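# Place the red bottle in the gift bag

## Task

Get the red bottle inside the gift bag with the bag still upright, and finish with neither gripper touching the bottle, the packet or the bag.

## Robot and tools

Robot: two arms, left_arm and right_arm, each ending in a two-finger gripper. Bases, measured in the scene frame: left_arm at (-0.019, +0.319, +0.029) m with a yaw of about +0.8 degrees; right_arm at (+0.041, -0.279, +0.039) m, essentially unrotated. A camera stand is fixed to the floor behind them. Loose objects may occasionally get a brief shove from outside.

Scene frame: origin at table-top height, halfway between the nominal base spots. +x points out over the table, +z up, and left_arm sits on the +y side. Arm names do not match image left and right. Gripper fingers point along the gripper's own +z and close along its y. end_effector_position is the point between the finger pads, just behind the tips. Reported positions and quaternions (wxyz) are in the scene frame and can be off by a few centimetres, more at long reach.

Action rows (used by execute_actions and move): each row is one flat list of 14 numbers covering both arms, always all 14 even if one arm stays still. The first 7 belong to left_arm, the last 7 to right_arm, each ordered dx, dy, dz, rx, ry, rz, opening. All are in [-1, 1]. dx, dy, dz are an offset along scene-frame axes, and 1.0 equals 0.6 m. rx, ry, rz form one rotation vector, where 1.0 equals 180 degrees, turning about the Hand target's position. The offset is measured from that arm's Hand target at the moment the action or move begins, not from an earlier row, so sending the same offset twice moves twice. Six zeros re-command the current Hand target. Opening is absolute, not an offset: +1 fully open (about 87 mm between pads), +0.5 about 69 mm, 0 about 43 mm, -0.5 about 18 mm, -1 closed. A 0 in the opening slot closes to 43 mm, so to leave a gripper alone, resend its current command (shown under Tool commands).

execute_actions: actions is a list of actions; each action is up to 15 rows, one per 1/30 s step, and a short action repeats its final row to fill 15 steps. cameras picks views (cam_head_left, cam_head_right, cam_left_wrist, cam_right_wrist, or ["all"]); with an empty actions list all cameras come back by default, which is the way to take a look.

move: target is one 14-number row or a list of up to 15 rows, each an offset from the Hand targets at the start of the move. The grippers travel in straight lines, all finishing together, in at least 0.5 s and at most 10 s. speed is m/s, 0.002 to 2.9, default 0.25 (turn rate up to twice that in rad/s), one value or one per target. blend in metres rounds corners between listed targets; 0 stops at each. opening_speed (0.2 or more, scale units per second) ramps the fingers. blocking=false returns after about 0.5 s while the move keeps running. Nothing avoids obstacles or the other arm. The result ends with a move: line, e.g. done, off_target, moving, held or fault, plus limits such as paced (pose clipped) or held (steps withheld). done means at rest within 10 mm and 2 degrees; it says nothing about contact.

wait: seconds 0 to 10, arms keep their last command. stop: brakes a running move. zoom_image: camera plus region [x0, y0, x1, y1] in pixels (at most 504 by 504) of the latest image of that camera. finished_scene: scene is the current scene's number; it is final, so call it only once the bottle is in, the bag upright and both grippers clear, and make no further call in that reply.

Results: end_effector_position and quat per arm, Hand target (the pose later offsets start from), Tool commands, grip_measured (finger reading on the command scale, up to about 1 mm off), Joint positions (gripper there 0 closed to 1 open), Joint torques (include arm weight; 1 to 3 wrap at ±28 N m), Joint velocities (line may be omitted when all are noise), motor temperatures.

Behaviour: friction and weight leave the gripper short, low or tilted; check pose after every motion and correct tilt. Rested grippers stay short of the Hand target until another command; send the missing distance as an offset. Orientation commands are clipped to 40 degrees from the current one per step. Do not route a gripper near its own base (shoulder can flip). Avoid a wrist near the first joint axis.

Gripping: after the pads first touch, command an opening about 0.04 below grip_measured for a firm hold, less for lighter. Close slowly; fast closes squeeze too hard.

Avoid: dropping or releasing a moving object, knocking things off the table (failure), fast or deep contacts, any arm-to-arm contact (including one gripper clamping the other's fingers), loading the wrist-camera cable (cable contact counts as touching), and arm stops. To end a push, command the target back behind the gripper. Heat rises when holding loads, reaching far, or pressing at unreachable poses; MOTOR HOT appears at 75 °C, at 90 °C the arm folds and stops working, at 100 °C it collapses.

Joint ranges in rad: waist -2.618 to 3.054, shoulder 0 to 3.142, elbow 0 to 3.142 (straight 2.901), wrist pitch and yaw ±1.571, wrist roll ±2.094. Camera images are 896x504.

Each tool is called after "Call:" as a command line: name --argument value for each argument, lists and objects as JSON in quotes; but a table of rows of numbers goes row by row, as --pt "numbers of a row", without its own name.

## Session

Call:
execute_actions --actions '[]'

Scene clock: 0.00 s.
left_arm: end_effector_position=(+0.3715, +0.3781, +0.0796) grip_measured=+1.000 end_effector_quat_wxyz=(+0.558, -0.123, +0.818, +0.064) | right_arm: end_effector_position=(+0.4155, -0.2881, +0.0754) grip_measured=+0.979 end_effector_quat_wxyz=(+0.540, +0.034, +0.841, -0.023)
Joint positions: left_arm=[0.074 1.574 0.444 0.746 -0.162 -0.1 1] | right_arm=[0.012 1.537 0.387 0.719 0.086 0.037 0.99]
Joint velocities: within noise
Joint torques (N m): no reading
Motor temperatures (°C): left_arm=[21 27 26 25 20 19 22] | right_arm=[20 23 25 23 22 19 19]
Heat: left arm: 27 °C; right arm: 25 °C.
Hand target: left_arm +0.3730, +0.3782, +0.0823; +0.560, -0.122, +0.817, +0.064 | right_arm +0.4210, -0.2880, +0.0846; +0.552, +0.035, +0.833, -0.023
Tool commands: left_gripper/opening=+1.0 right_gripper/opening=+1.0

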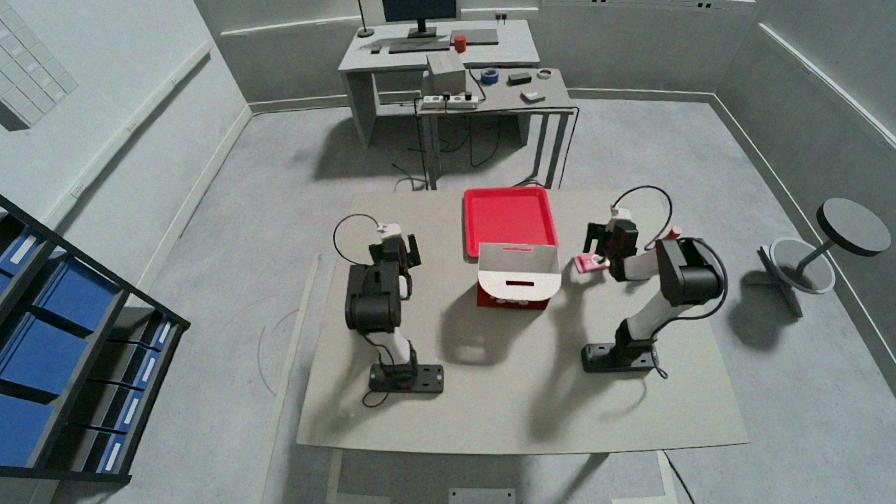

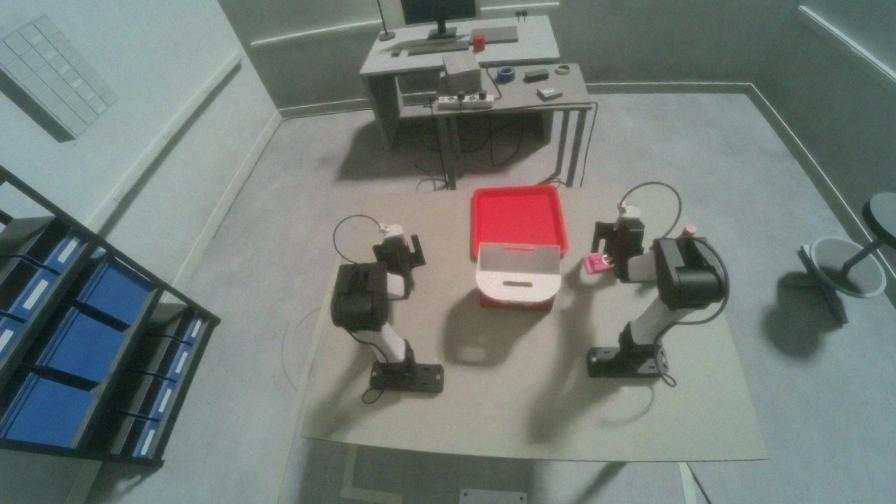

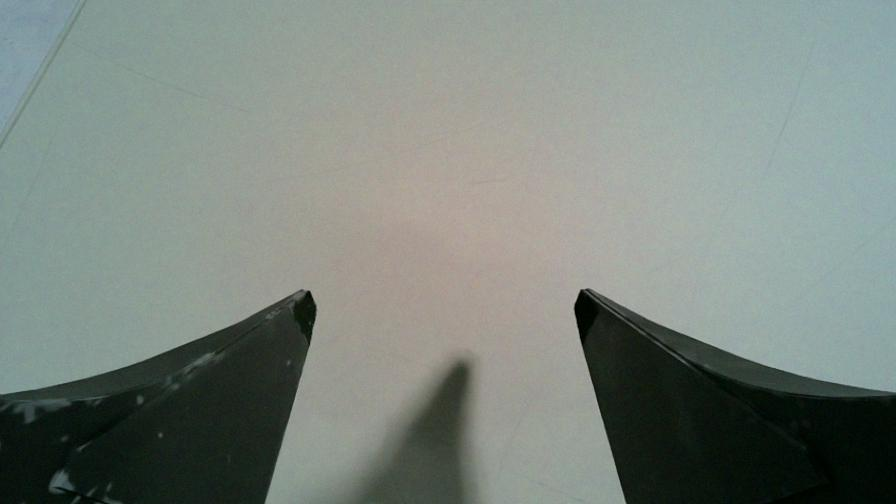

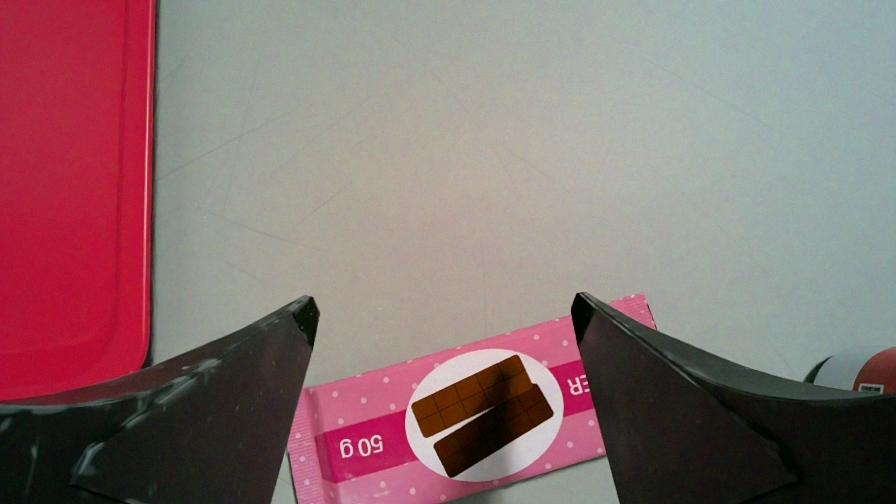

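Call:
move --pt "0 0 0 0 0 0 1 -0.1 -0.03 0.18 0.019 0.067 -0.062 1" --pt "0 0 0 0 0 0 1 -0.205 -0.2117 0.289 0.0387 0.1343 -0.1233 1" --speed 0.4 --blend '[0.05,0]' --cameras '["cam_right_wrist"]'

Scene clock: 5.73 s.
left_arm: end_effector_position=(+0.3715, +0.3781, +0.0796) grip_measured=+1.000 end_effector_quat_wxyz=(+0.558, -0.123, +0.818, +0.064) | right_arm: end_effector_position=(+0.2939, -0.4127, +0.2470) grip_measured=+0.979 end_effector_quat_wxyz=(+0.337, +0.227, +0.910, -0.083)
Joint positions: left_arm=[0.074 1.574 0.444 0.746 -0.162 -0.1 1] | right_arm=[-0.487 1.155 1.193 -0.9 -0.001 0.002 0.99]
Joint torques (N m): left_arm=[-0.06 -6.67 6.05 1.71 -0.14 -0.09] | right_arm=[0.28 -2.59 9.83 1.58 0 -0.22]
Heat: left arm: 27 °C; right arm: 26 °C.
Hand target: left_arm +0.3730, +0.3782, +0.0823; +0.560, -0.122, +0.817, +0.064 | right_arm +0.2980, -0.4151, +0.2580; +0.349, +0.221, +0.907, -0.085
Off the commanded pose: left_arm 0.003 m, 0 deg | right_arm 0.012 m, 2 deg.
move: off_target (right_arm)
Images, in order (width x height): cam_right_wrist 896x504.

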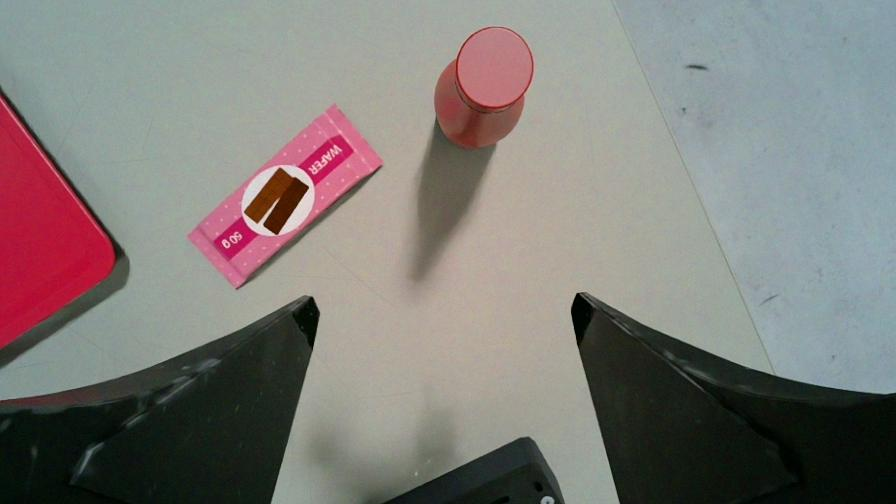

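Call:
move --target '[0,0,0,0,0,0,1, 0.1008,-0.0847,-0.1633,0,0,0,1]' --speed 0.25 --cameras '["cam_right_wrist"]'

Scene clock: 28.63 s.
left_arm: end_effector_position=(+0.3715, +0.3781, +0.0796) grip_measured=+1.000 end_effector_quat_wxyz=(+0.558, -0.123, +0.818, +0.064) | right_arm: end_effector_position=(+0.3541, -0.4625, +0.1592) grip_measured=+0.979 end_effector_quat_wxyz=(+0.339, +0.227, +0.909, -0.083)
Joint positions: left_arm=[0.074 1.574 0.444 0.746 -0.162 -0.1 1] | right_arm=[-0.544 1.429 1.035 -0.464 -0.039 -0.041 0.99]
Joint torques (N m): left_arm=[-0.06 -6.65 6.05 1.71 -0.14 -0.1] | right_arm=[0.23 -5.12 6.32 1.93 -0.03 -0.24]
Heat: left arm: 28 °C; right arm: 28 °C.
Hand target: left_arm +0.3730, +0.3782, +0.0823; +0.560, -0.122, +0.817, +0.064 | right_arm +0.3584, -0.4658, +0.1600; +0.349, +0.221, +0.907, -0.084
Off the commanded pose: left_arm 0.003 m, 0 deg | right_arm 0.006 m, 1 deg.
move: done
Images, in order (width x height): cam_right_wrist 896x504.

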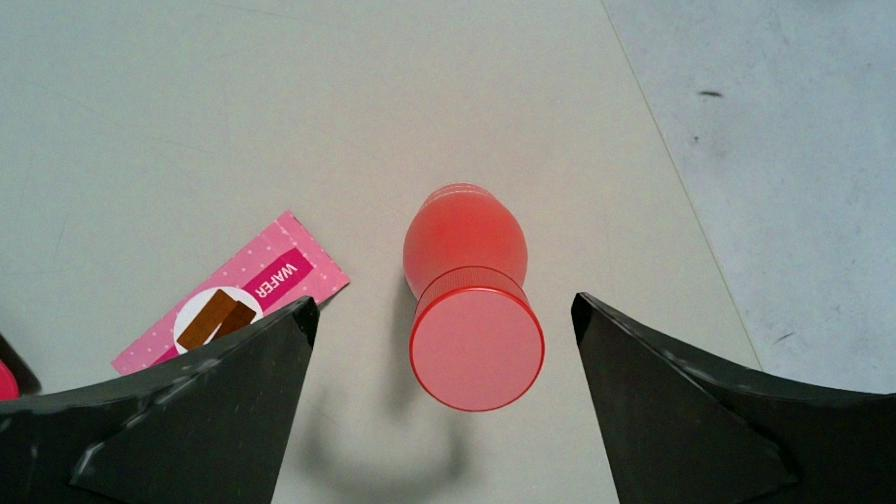

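Call:
move --pt "0 0 0 0 0 0 1 -0.0055 -0.0103 0.0133 0 0 0 1" --pt "0 0 0 0 0 0 1 -0.0055 -0.0103 0.0133 0 0 0 -0.36" --pt "0 0 0 0 0 0 1 -0.0055 -0.0103 0.375 0 0 0 -0.36" --pt "0 0 0 0 0 0 1 -0.189 0.8397 0.4333 0.0104 -0.0289 0.5298 -0.36" --speed '[0.1,0.1,0.3,0.45]' --blend '[0,0,0.04,0]' --opening_speed 2.0 --cameras '["cam_right_wrist","cam_head_left"]'

Scene clock: 47.47 s.
left_arm: end_effector_position=(+0.3715, +0.3781, +0.0796) grip_measured=+1.000 end_effector_quat_wxyz=(+0.558, -0.123, +0.818, +0.064) | right_arm: end_effector_position=(+0.2460, +0.0369, +0.4160) grip_measured=-0.360 end_effector_quat_wxyz=(+0.326, -0.507, +0.767, +0.220)
Joint positions: left_arm=[0.074 1.574 0.444 0.746 -0.162 -0.1 1] | right_arm=[0.93 1.849 2.613 -1.542 -0.178 -0.165 0.32]
Joint torques (N m): left_arm=[-0.06 -6.64 6.04 1.71 -0.14 -0.1] | right_arm=[0.68 -6.08 6.46 1.68 -0.11 -0.24]
Heat: left arm: 29 °C; right arm: 29 °C.
Hand target: left_arm +0.3730, +0.3782, +0.0823; +0.560, -0.122, +0.817, +0.064 | right_arm +0.2450, +0.0380, +0.4198; +0.330, -0.513, +0.760, +0.223
Off the commanded pose: left_arm 0.003 m, 0 deg | right_arm 0.004 m, 1 deg.
move: done; target 2's new opening was sent with right_arm's hand 0.011 m and 2 deg from that target
Images, in order (width x height): cam_head_left 896x504, cam_right_wrist 896x504.

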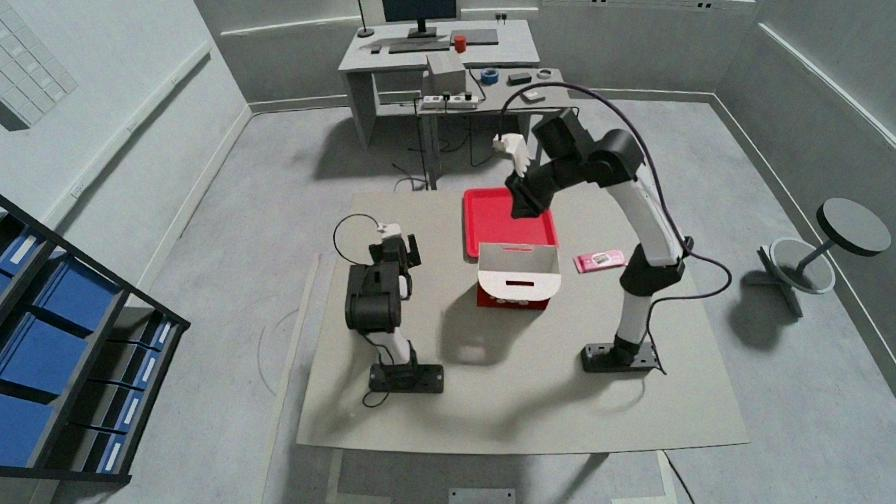

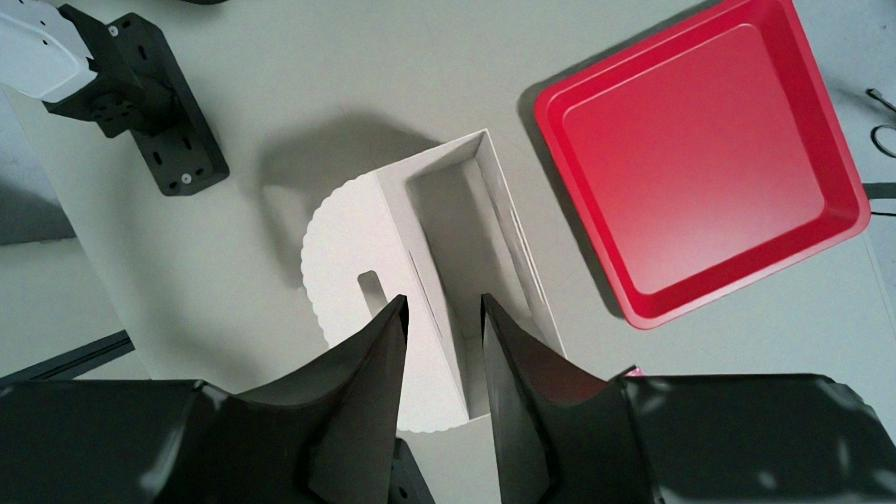

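Call:
move --target '[0,0,0,0,0,0,1, 0.06,-0.778,-0.266,-0.0104,0.0289,-0.5298,1]' --speed 0.45 --cameras '["cam_right_wrist"]'

Scene clock: 56.53 s.
left_arm: end_effector_position=(+0.3715, +0.3781, +0.0796) grip_measured=+1.000 end_effector_quat_wxyz=(+0.558, -0.123, +0.818, +0.064) | right_arm: end_effector_position=(+0.2777, -0.4242, +0.2593) grip_measured=+0.979 end_effector_quat_wxyz=(+0.341, +0.216, +0.911, -0.079)
Joint positions: left_arm=[0.074 1.574 0.444 0.746 -0.162 -0.1 1] | right_arm=[-0.59 1.135 1.231 -0.955 -0.086 -0.095 0.99]
Joint torques (N m): left_arm=[-0.06 -6.65 6.05 1.71 -0.14 -0.1] | right_arm=[0.29 -2.51 5.9 1.9 0.12 -0.02]
Heat: left arm: 29 °C; right arm: 29 °C.
Hand target: left_arm +0.3730, +0.3782, +0.0823; +0.560, -0.122, +0.817, +0.064 | right_arm +0.2809, -0.4288, +0.2601; +0.349, +0.221, +0.907, -0.084
Off the commanded pose: left_arm 0.003 m, 0 deg | right_arm 0.006 m, 1 deg.
move: done
Images, in order (width x height): cam_right_wrist 896x504.

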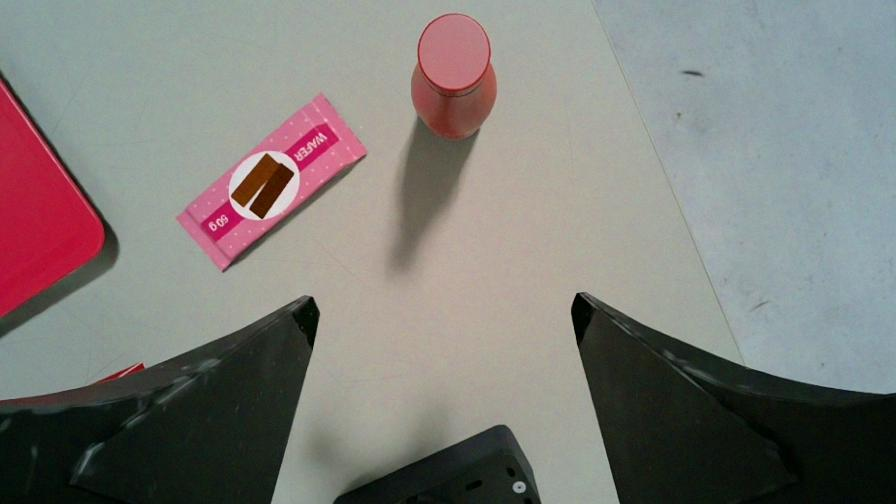

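Call:
move --pt "0 0 0 0 0 0 1 0.1277 -0.0657 -0.1518 0 0 0 1" --pt "0 0 0 0 0 0 1 0.1277 -0.0657 -0.1518 0 0 0 -0.36" --speed 0.25 --opening_speed 2.0 --cameras '["cam_right_wrist"]'

Scene clock: 62.47 s.
left_arm: end_effector_position=(+0.3715, +0.3781, +0.0796) grip_measured=+1.000 end_effector_quat_wxyz=(+0.558, -0.123, +0.818, +0.064) | right_arm: end_effector_position=(+0.3523, -0.4668, +0.1682) grip_measured=-0.299 end_effector_quat_wxyz=(+0.340, +0.218, +0.911, -0.082)
Joint positions: left_arm=[0.074 1.574 0.444 0.746 -0.162 -0.1 1] | right_arm=[-0.564 1.427 1.069 -0.501 -0.062 -0.072 0.35]
Joint torques (N m): left_arm=[-0.06 -6.65 6.02 1.71 -0.14 -0.09] | right_arm=[1.06 -5.19 6.39 1.93 0.13 0.04]
Heat: left arm: 29 °C; right arm: 29 °C.
Hand target: left_arm +0.3730, +0.3782, +0.0823; +0.560, -0.122, +0.817, +0.064 | right_arm +0.3576, -0.4681, +0.1692; +0.349, +0.221, +0.907, -0.084
Off the commanded pose: left_arm 0.003 m, 0 deg | right_arm 0.006 m, 1 deg.
move: done
Images, in order (width x height): cam_right_wrist 896x504.

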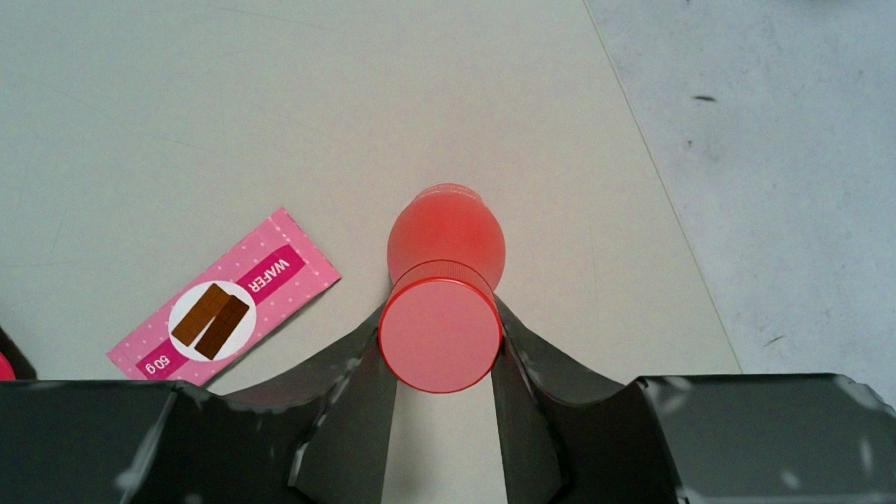

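Call:
move --pt "0 0 0 0 0 0 1 0 0 0.36 0 0 0 -0.36" --pt "0 0 0 0 0 0 1 -0.1693 0.8435 0.418 0.0104 -0.0289 0.5298 -0.36" --speed '[0.3,0.45]' --blend '[0.04,0]' --cameras '["cam_right_wrist","cam_head_left"]'

Scene clock: 76.43 s.
left_arm: end_effector_position=(+0.3715, +0.3781, +0.0796) grip_measured=+1.000 end_effector_quat_wxyz=(+0.558, -0.123, +0.818, +0.064) | right_arm: end_effector_position=(+0.2548, +0.0342, +0.4052) grip_measured=-0.299 end_effector_quat_wxyz=(+0.307, -0.510, +0.775, +0.212)
Joint positions: left_arm=[0.074 1.574 0.444 0.746 -0.162 -0.1 1] | right_arm=[0.901 1.895 2.655 -1.587 -0.197 -0.187 0.35]
Joint torques (N m): left_arm=[-0.08 -6.64 6.05 1.7 -0.14 -0.09] | right_arm=[0.51 -7.38 7.57 1.92 -0.18 -0.24]
Motor temperatures (°C): left_arm=[21 29 29 29 20 19 22] | right_arm=[20 25 29 28 22 19 20]
Heat: left arm: 29 °C; right arm: 29 °C.
Hand target: left_arm +0.3730, +0.3782, +0.0823; +0.560, -0.122, +0.817, +0.064 | right_arm +0.2561, +0.0380, +0.4197; +0.330, -0.513, +0.760, +0.223
Off the commanded pose: left_arm 0.003 m, 0 deg | right_arm 0.015 m, 3 deg.
joint read past its limit (right arm) — joint 4 (wrist pitch), lower limit.
joint sent to its limit (right arm) — joint 4 (wrist pitch), lower limit. The joint targets still meet the commanded pose.
move: off_target (right_arm)
Images, in order (width x height): cam_head_left 896x504, cam_right_wrist 896x504.

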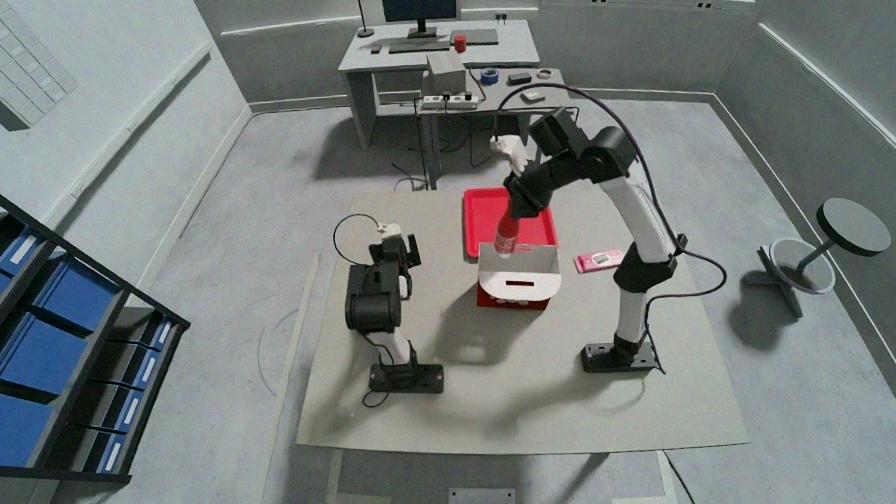

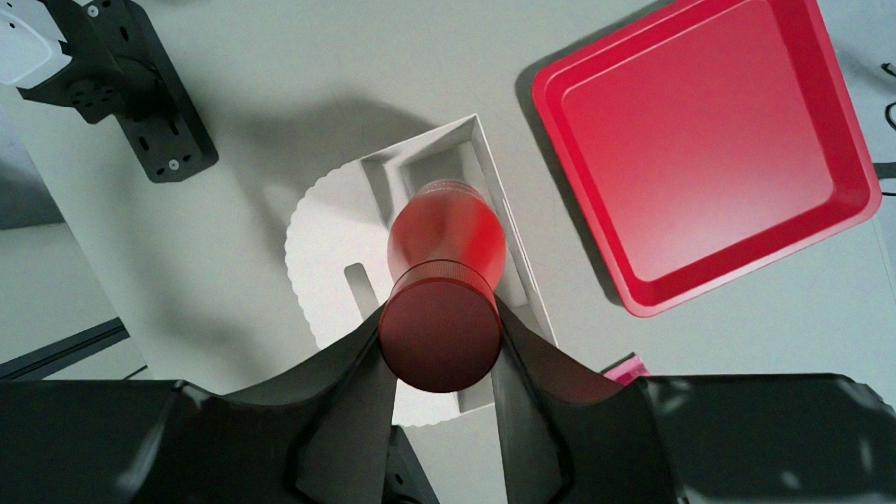

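Call:
move --pt "0 0 0 0 0 0 1 -0.001 0 -0.4095 -0.0232 0.0094 0 -0.36" --pt "0 0 0 0 0 0 1 -0.001 0 -0.4095 -0.0232 0.0094 0 -0.05" --speed 0.22 --opening_speed 0.6 --cameras '["cam_right_wrist","cam_head_left"]'

Scene clock: 83.60 s.
left_arm: end_effector_position=(+0.3715, +0.3781, +0.0796) grip_measured=+1.000 end_effector_quat_wxyz=(+0.558, -0.123, +0.818, +0.064) | right_arm: end_effector_position=(+0.2567, +0.0356, +0.1712) grip_measured=-0.061 end_effector_quat_wxyz=(+0.292, -0.519, +0.779, +0.199)
Joint positions: left_arm=[0.074 1.574 0.444 0.746 -0.162 -0.1 1] | right_arm=[0.906 1.498 1.143 -0.514 -0.185 -0.202 0.469]
Joint torques (N m): left_arm=[-0.06 -6.64 6.04 1.71 -0.14 -0.1] | right_arm=[1.06 -7.24 5.87 1.79 -0.02 -0.14]
Heat: left arm: 30 °C; right arm: 29 °C.
Hand target: left_arm +0.3730, +0.3782, +0.0823; +0.560, -0.122, +0.817, +0.064 | right_arm +0.2556, +0.0380, +0.1742; +0.300, -0.522, +0.773, +0.203
Off the commanded pose: left_arm 0.003 m, 0 deg | right_arm 0.004 m, 1 deg.
move: done
Images, in order (width x height): cam_head_left 896x504, cam_right_wrist 896x504.

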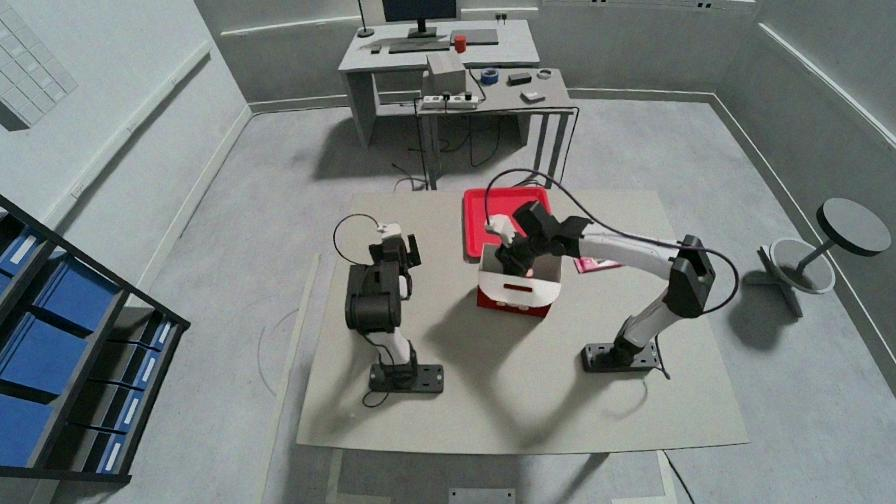

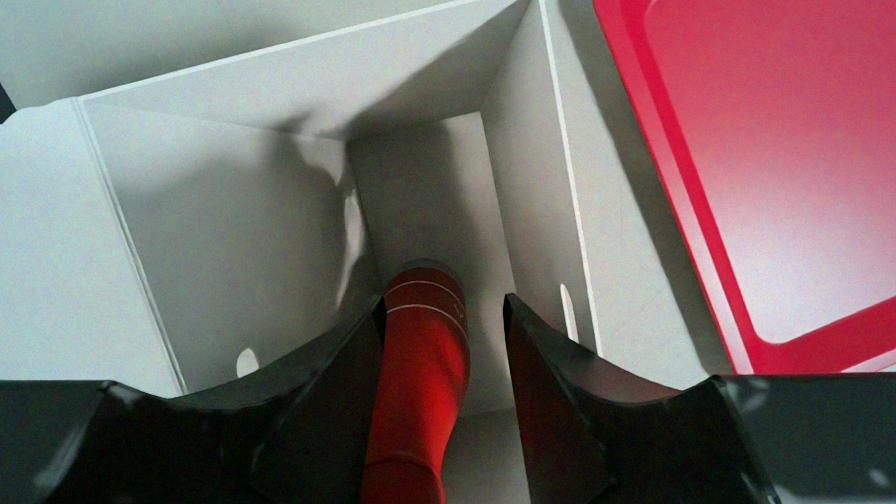

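Call:
move --target '[0,0,0,0,0,0,1, 0,0,0.36,0,0,0,-0.05]' --speed 0.18 --cameras '["cam_right_wrist","cam_head_left"]'

Scene clock: 87.83 s.
left_arm: end_effector_position=(+0.3715, +0.3781, +0.0796) grip_measured=+1.000 end_effector_quat_wxyz=(+0.558, -0.123, +0.818, +0.064) | right_arm: end_effector_position=(+0.2553, +0.0332, +0.3739) grip_measured=-0.055 end_effector_quat_wxyz=(+0.272, -0.521, +0.786, +0.192)
Joint positions: left_arm=[0.074 1.574 0.444 0.746 -0.162 -0.1 1] | right_arm=[0.906 1.841 2.443 -1.516 -0.183 -0.202 0.472]
Joint torques (N m): left_arm=[-0.05 -6.65 6.05 1.71 -0.13 -0.09] | right_arm=[1.06 -8.08 8.47 1.77 -0.05 -0.14]
Heat: left arm: 30 °C; right arm: 29 °C.
Hand target: left_arm +0.3730, +0.3782, +0.0823; +0.560, -0.122, +0.817, +0.064 | right_arm +0.2556, +0.0380, +0.3901; +0.300, -0.522, +0.773, +0.203
Off the commanded pose: left_arm 0.003 m, 0 deg | right_arm 0.017 m, 4 deg.
move: off_target (right_arm)
Images, in order (width x height): cam_head_left 896x504, cam_right_wrist 896x504.

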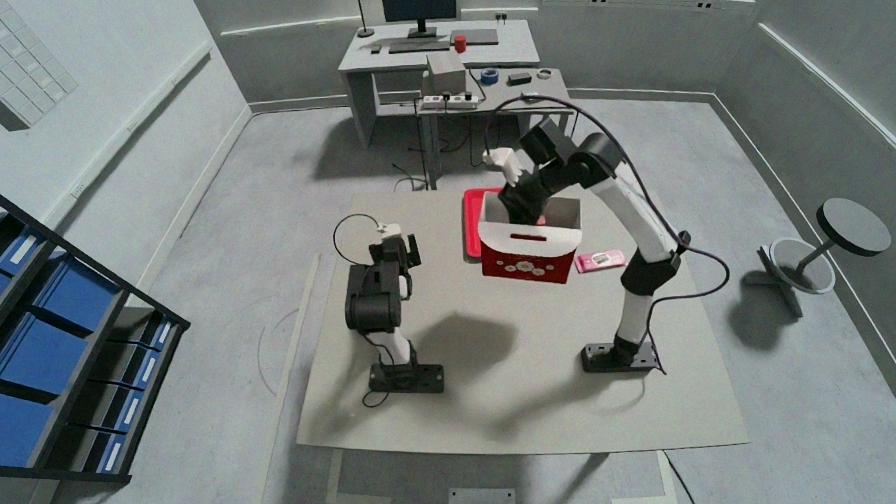

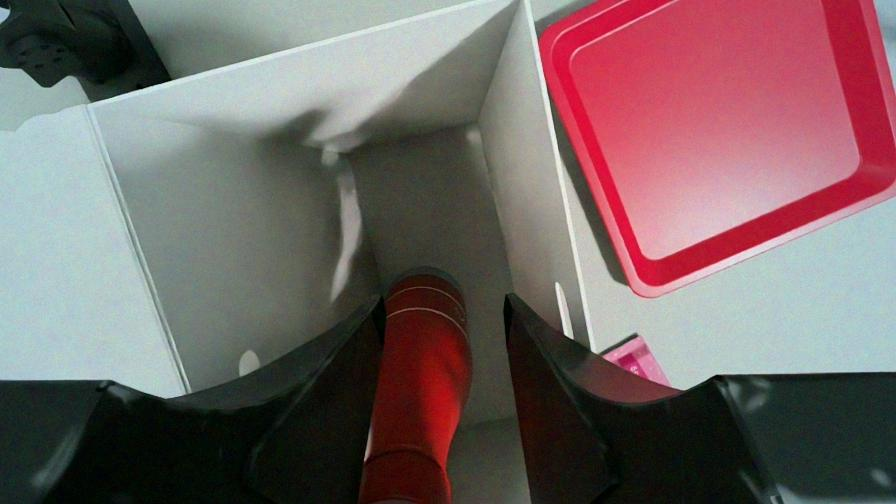

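Call:
move --target '[0,0,0,0,0,0,1, 0,0,-0.357,0,0,0,-0.05]' --speed 0.13 --cameras '["cam_right_wrist","cam_head_left","cam_head_right"]'

Call:
zoom_image --camera "cam_head_left" --region '[450, 180, 600, 330]'

Scene clock: 107.97 s.
left_arm: end_effector_position=(+0.3715, +0.3781, +0.0796) grip_measured=+1.000 end_effector_quat_wxyz=(+0.558, -0.123, +0.818, +0.064) | right_arm: end_effector_position=(+0.2550, +0.0321, +0.1709) grip_measured=-0.056 end_effector_quat_wxyz=(+0.283, -0.520, +0.782, +0.194)
Joint positions: left_arm=[0.074 1.574 0.444 0.746 -0.162 -0.1 1] | right_arm=[0.906 1.5 1.154 -0.544 -0.18 -0.203 0.472]
Joint torques (N m): left_arm=[-0.05 -6.64 6.04 1.71 -0.14 -0.09] | right_arm=[1.07 -7.46 5.49 2 -0.08 -0.13]
Heat: left arm: 30 °C; right arm: 30 °C.
Hand target: left_arm +0.3730, +0.3782, +0.0823; +0.560, -0.122, +0.817, +0.064 | right_arm +0.2556, +0.0380, +0.1760; +0.300, -0.521, +0.773, +0.203
Off the commanded pose: left_arm 0.003 m, 0 deg | right_arm 0.008 m, 2 deg.
move: done
Images, in order (width x height): cam_head_left 896x504, cam_head_right 896x504, cam_right_wrist 896x504.

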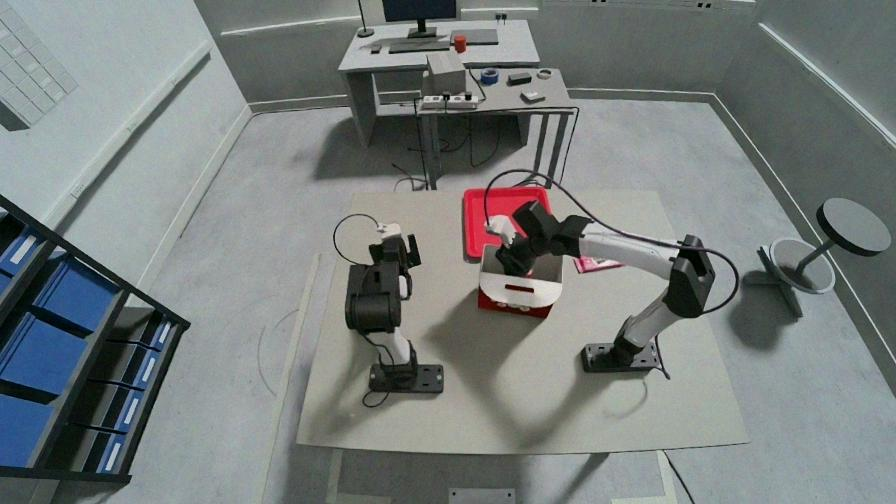

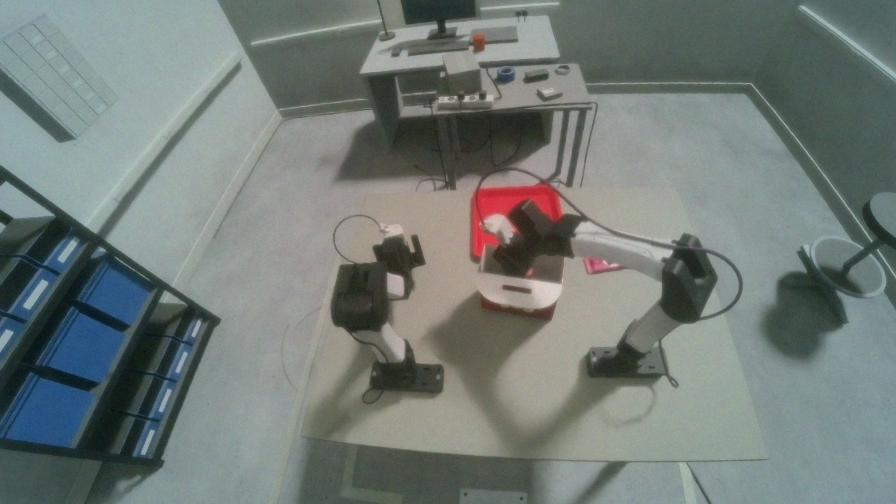

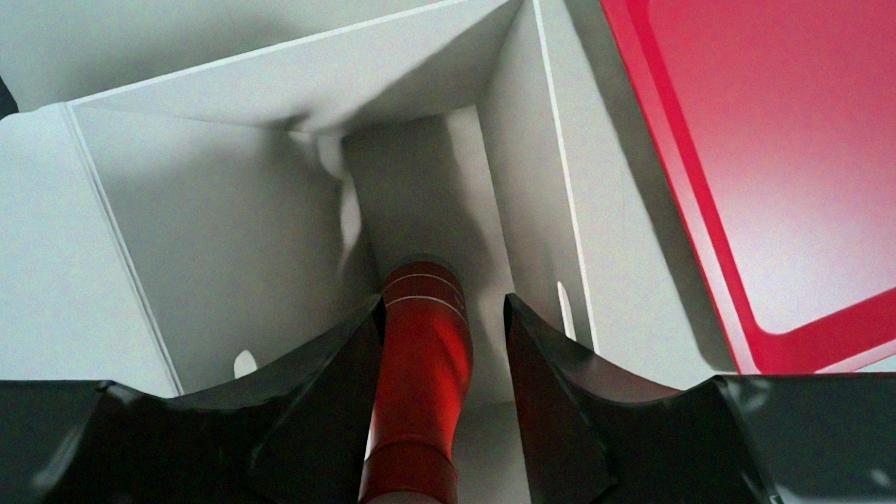

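Scaled by 3.360 from the camera's 896x504 image, which has a finer 1280x720 frame.

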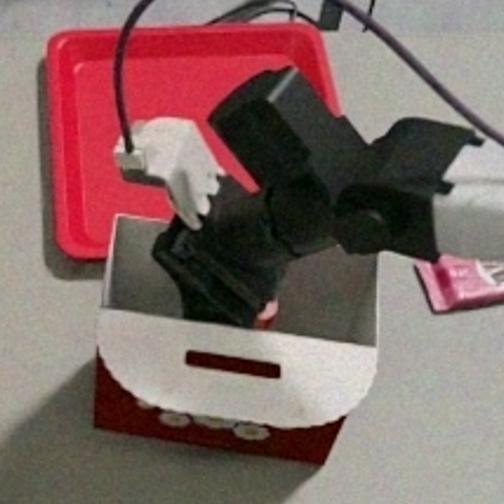

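Call:
move --target '[0,0,0,0,0,0,1, 0,0,-0.003,0,0,0,-0.2]' --opening_speed 0.6 --cameras '[]'

Call:
move --target '[0,0,0,0,0,0,1, 0,0,0.06,0,0,0,-0.2]' --speed 0.1 --cameras '["cam_right_wrist","cam_head_left"]'

Scene clock: 113.87 s.
left_arm: end_effector_position=(+0.3715, +0.3781, +0.0796) grip_measured=+1.000 end_effector_quat_wxyz=(+0.558, -0.123, +0.818, +0.064) | right_arm: end_effector_position=(+0.2552, +0.0342, +0.1694) grip_measured=-0.200 end_effector_quat_wxyz=(+0.287, -0.520, +0.780, +0.197)
Joint positions: left_arm=[0.074 1.574 0.444 0.746 -0.162 -0.1 1] | right_arm=[0.909 1.5 1.143 -0.523 -0.182 -0.203 0.4]
Joint torques (N m): left_arm=[-0.06 -6.65 6.04 1.71 -0.14 -0.1] | right_arm=[0.88 -7.39 5.9 1.86 -0.06 -0.13]
Heat: left arm: 30 °C; right arm: 30 °C.
Hand target: left_arm +0.3730, +0.3782, +0.0823; +0.560, -0.122, +0.817, +0.064 | right_arm +0.2556, +0.0380, +0.1742; +0.300, -0.521, +0.773, +0.203
Off the commanded pose: left_arm 0.003 m, 0 deg | right_arm 0.006 m, 2 deg.
move: done
No camera images: "cameras" was empty.

Scene clock: 115.03 s.
left_arm: end_effector_position=(+0.3715, +0.3781, +0.0796) grip_measured=+1.000 end_effector_quat_wxyz=(+0.558, -0.123, +0.818, +0.064) | right_arm: end_effector_position=(+0.2538, +0.0323, +0.1913) grip_measured=-0.200 end_effector_quat_wxyz=(+0.279, -0.521, +0.783, +0.194)
Joint positions: left_arm=[0.074 1.574 0.444 0.746 -0.162 -0.1 1] | right_arm=[0.909 1.5 1.239 -0.638 -0.182 -0.203 0.4]
Joint torques (N m): left_arm=[-0.06 -6.65 6.05 1.71 -0.13 -0.1] | right_arm=[0.88 -8.12 9.78 1.58 -0.06 -0.13]
Heat: left arm: 30 °C; right arm: 30 °C.
Hand target: left_arm +0.3730, +0.3782, +0.0823; +0.560, -0.122, +0.817, +0.064 | right_arm +0.2556, +0.0380, +0.2102; +0.300, -0.521, +0.773, +0.203
Off the commanded pose: left_arm 0.003 m, 0 deg | right_arm 0.020 m, 3 deg.
move: off_target (right_arm)
Images, in order (width x height): cam_head_left 896x504, cam_right_wrist 896x504.

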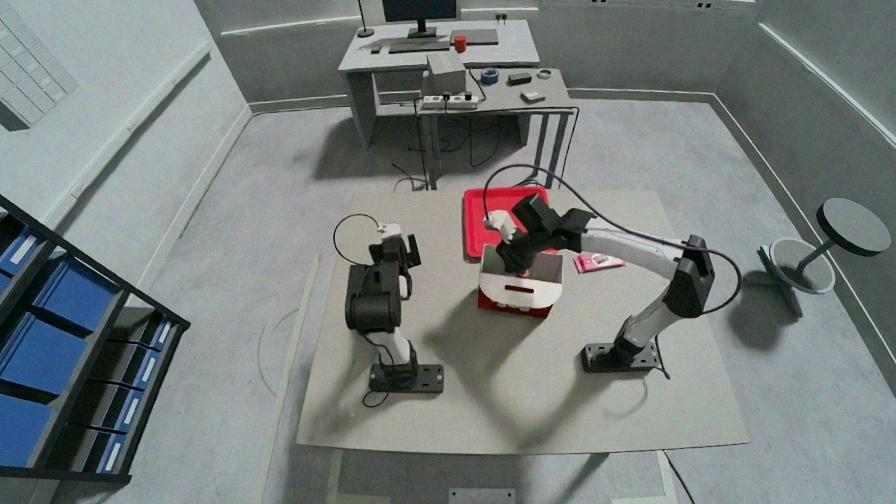

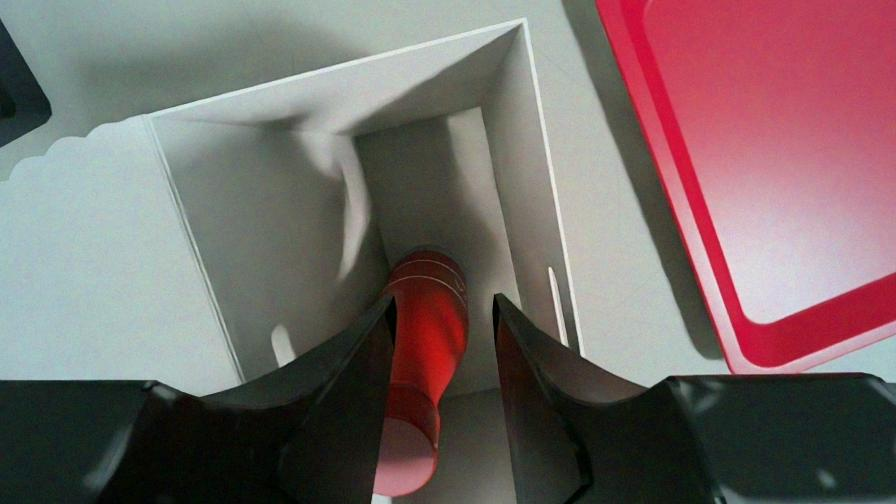

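Call:
move --target '[0,0,0,0,0,0,1, 0,0,0.24,0,0,0,-0.2]' --speed 0.15 --cameras '["cam_right_wrist","cam_head_left"]'

Scene clock: 118.93 s.
left_arm: end_effector_position=(+0.3715, +0.3781, +0.0796) grip_measured=+1.000 end_effector_quat_wxyz=(+0.558, -0.123, +0.818, +0.064) | right_arm: end_effector_position=(+0.2561, +0.0353, +0.3464) grip_measured=-0.200 end_effector_quat_wxyz=(+0.292, -0.520, +0.778, +0.198)
Joint positions: left_arm=[0.074 1.574 0.444 0.746 -0.162 -0.1 1] | right_arm=[0.909 1.669 2.05 -1.251 -0.182 -0.203 0.4]
Joint torques (N m): left_arm=[-0.08 -6.65 6.05 1.71 -0.14 -0.1] | right_arm=[0.9 -6.17 8.58 1.57 -0.06 -0.13]
Heat: left arm: 30 °C; right arm: 30 °C.
Hand target: left_arm +0.3730, +0.3782, +0.0823; +0.560, -0.122, +0.817, +0.064 | right_arm +0.2556, +0.0380, +0.3542; +0.300, -0.521, +0.773, +0.203
Off the commanded pose: left_arm 0.003 m, 0 deg | right_arm 0.008 m, 1 deg.
move: done
Images, in order (width x height): cam_head_left 896x504, cam_right_wrist 896x504.

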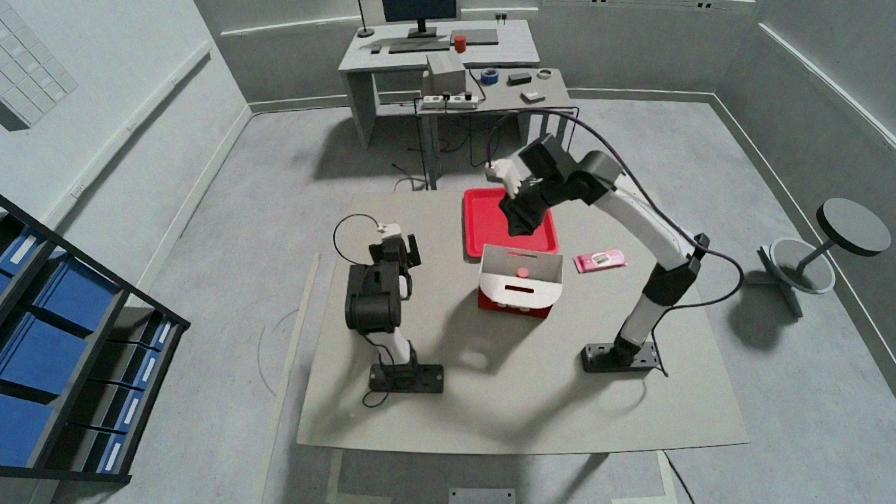

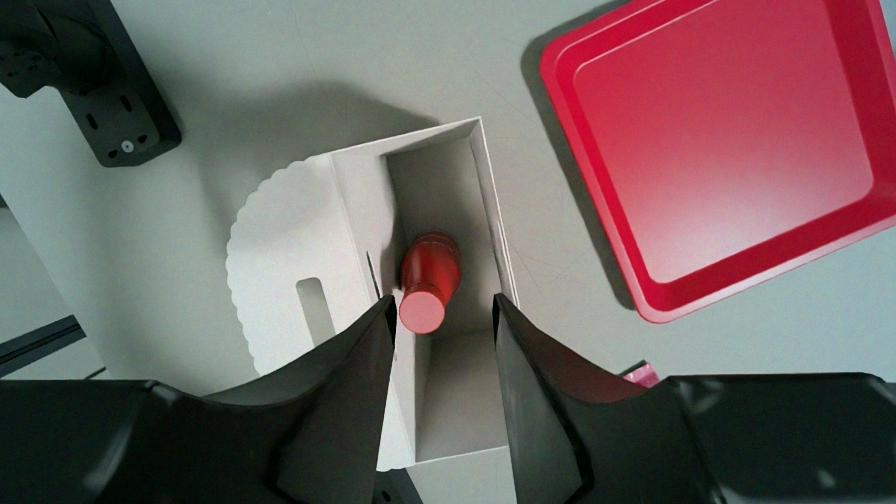

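Bottle is in the standing bag and the hand is clear of it.

Call:
finished_scene --scene 3

The scene is finished: the task was done.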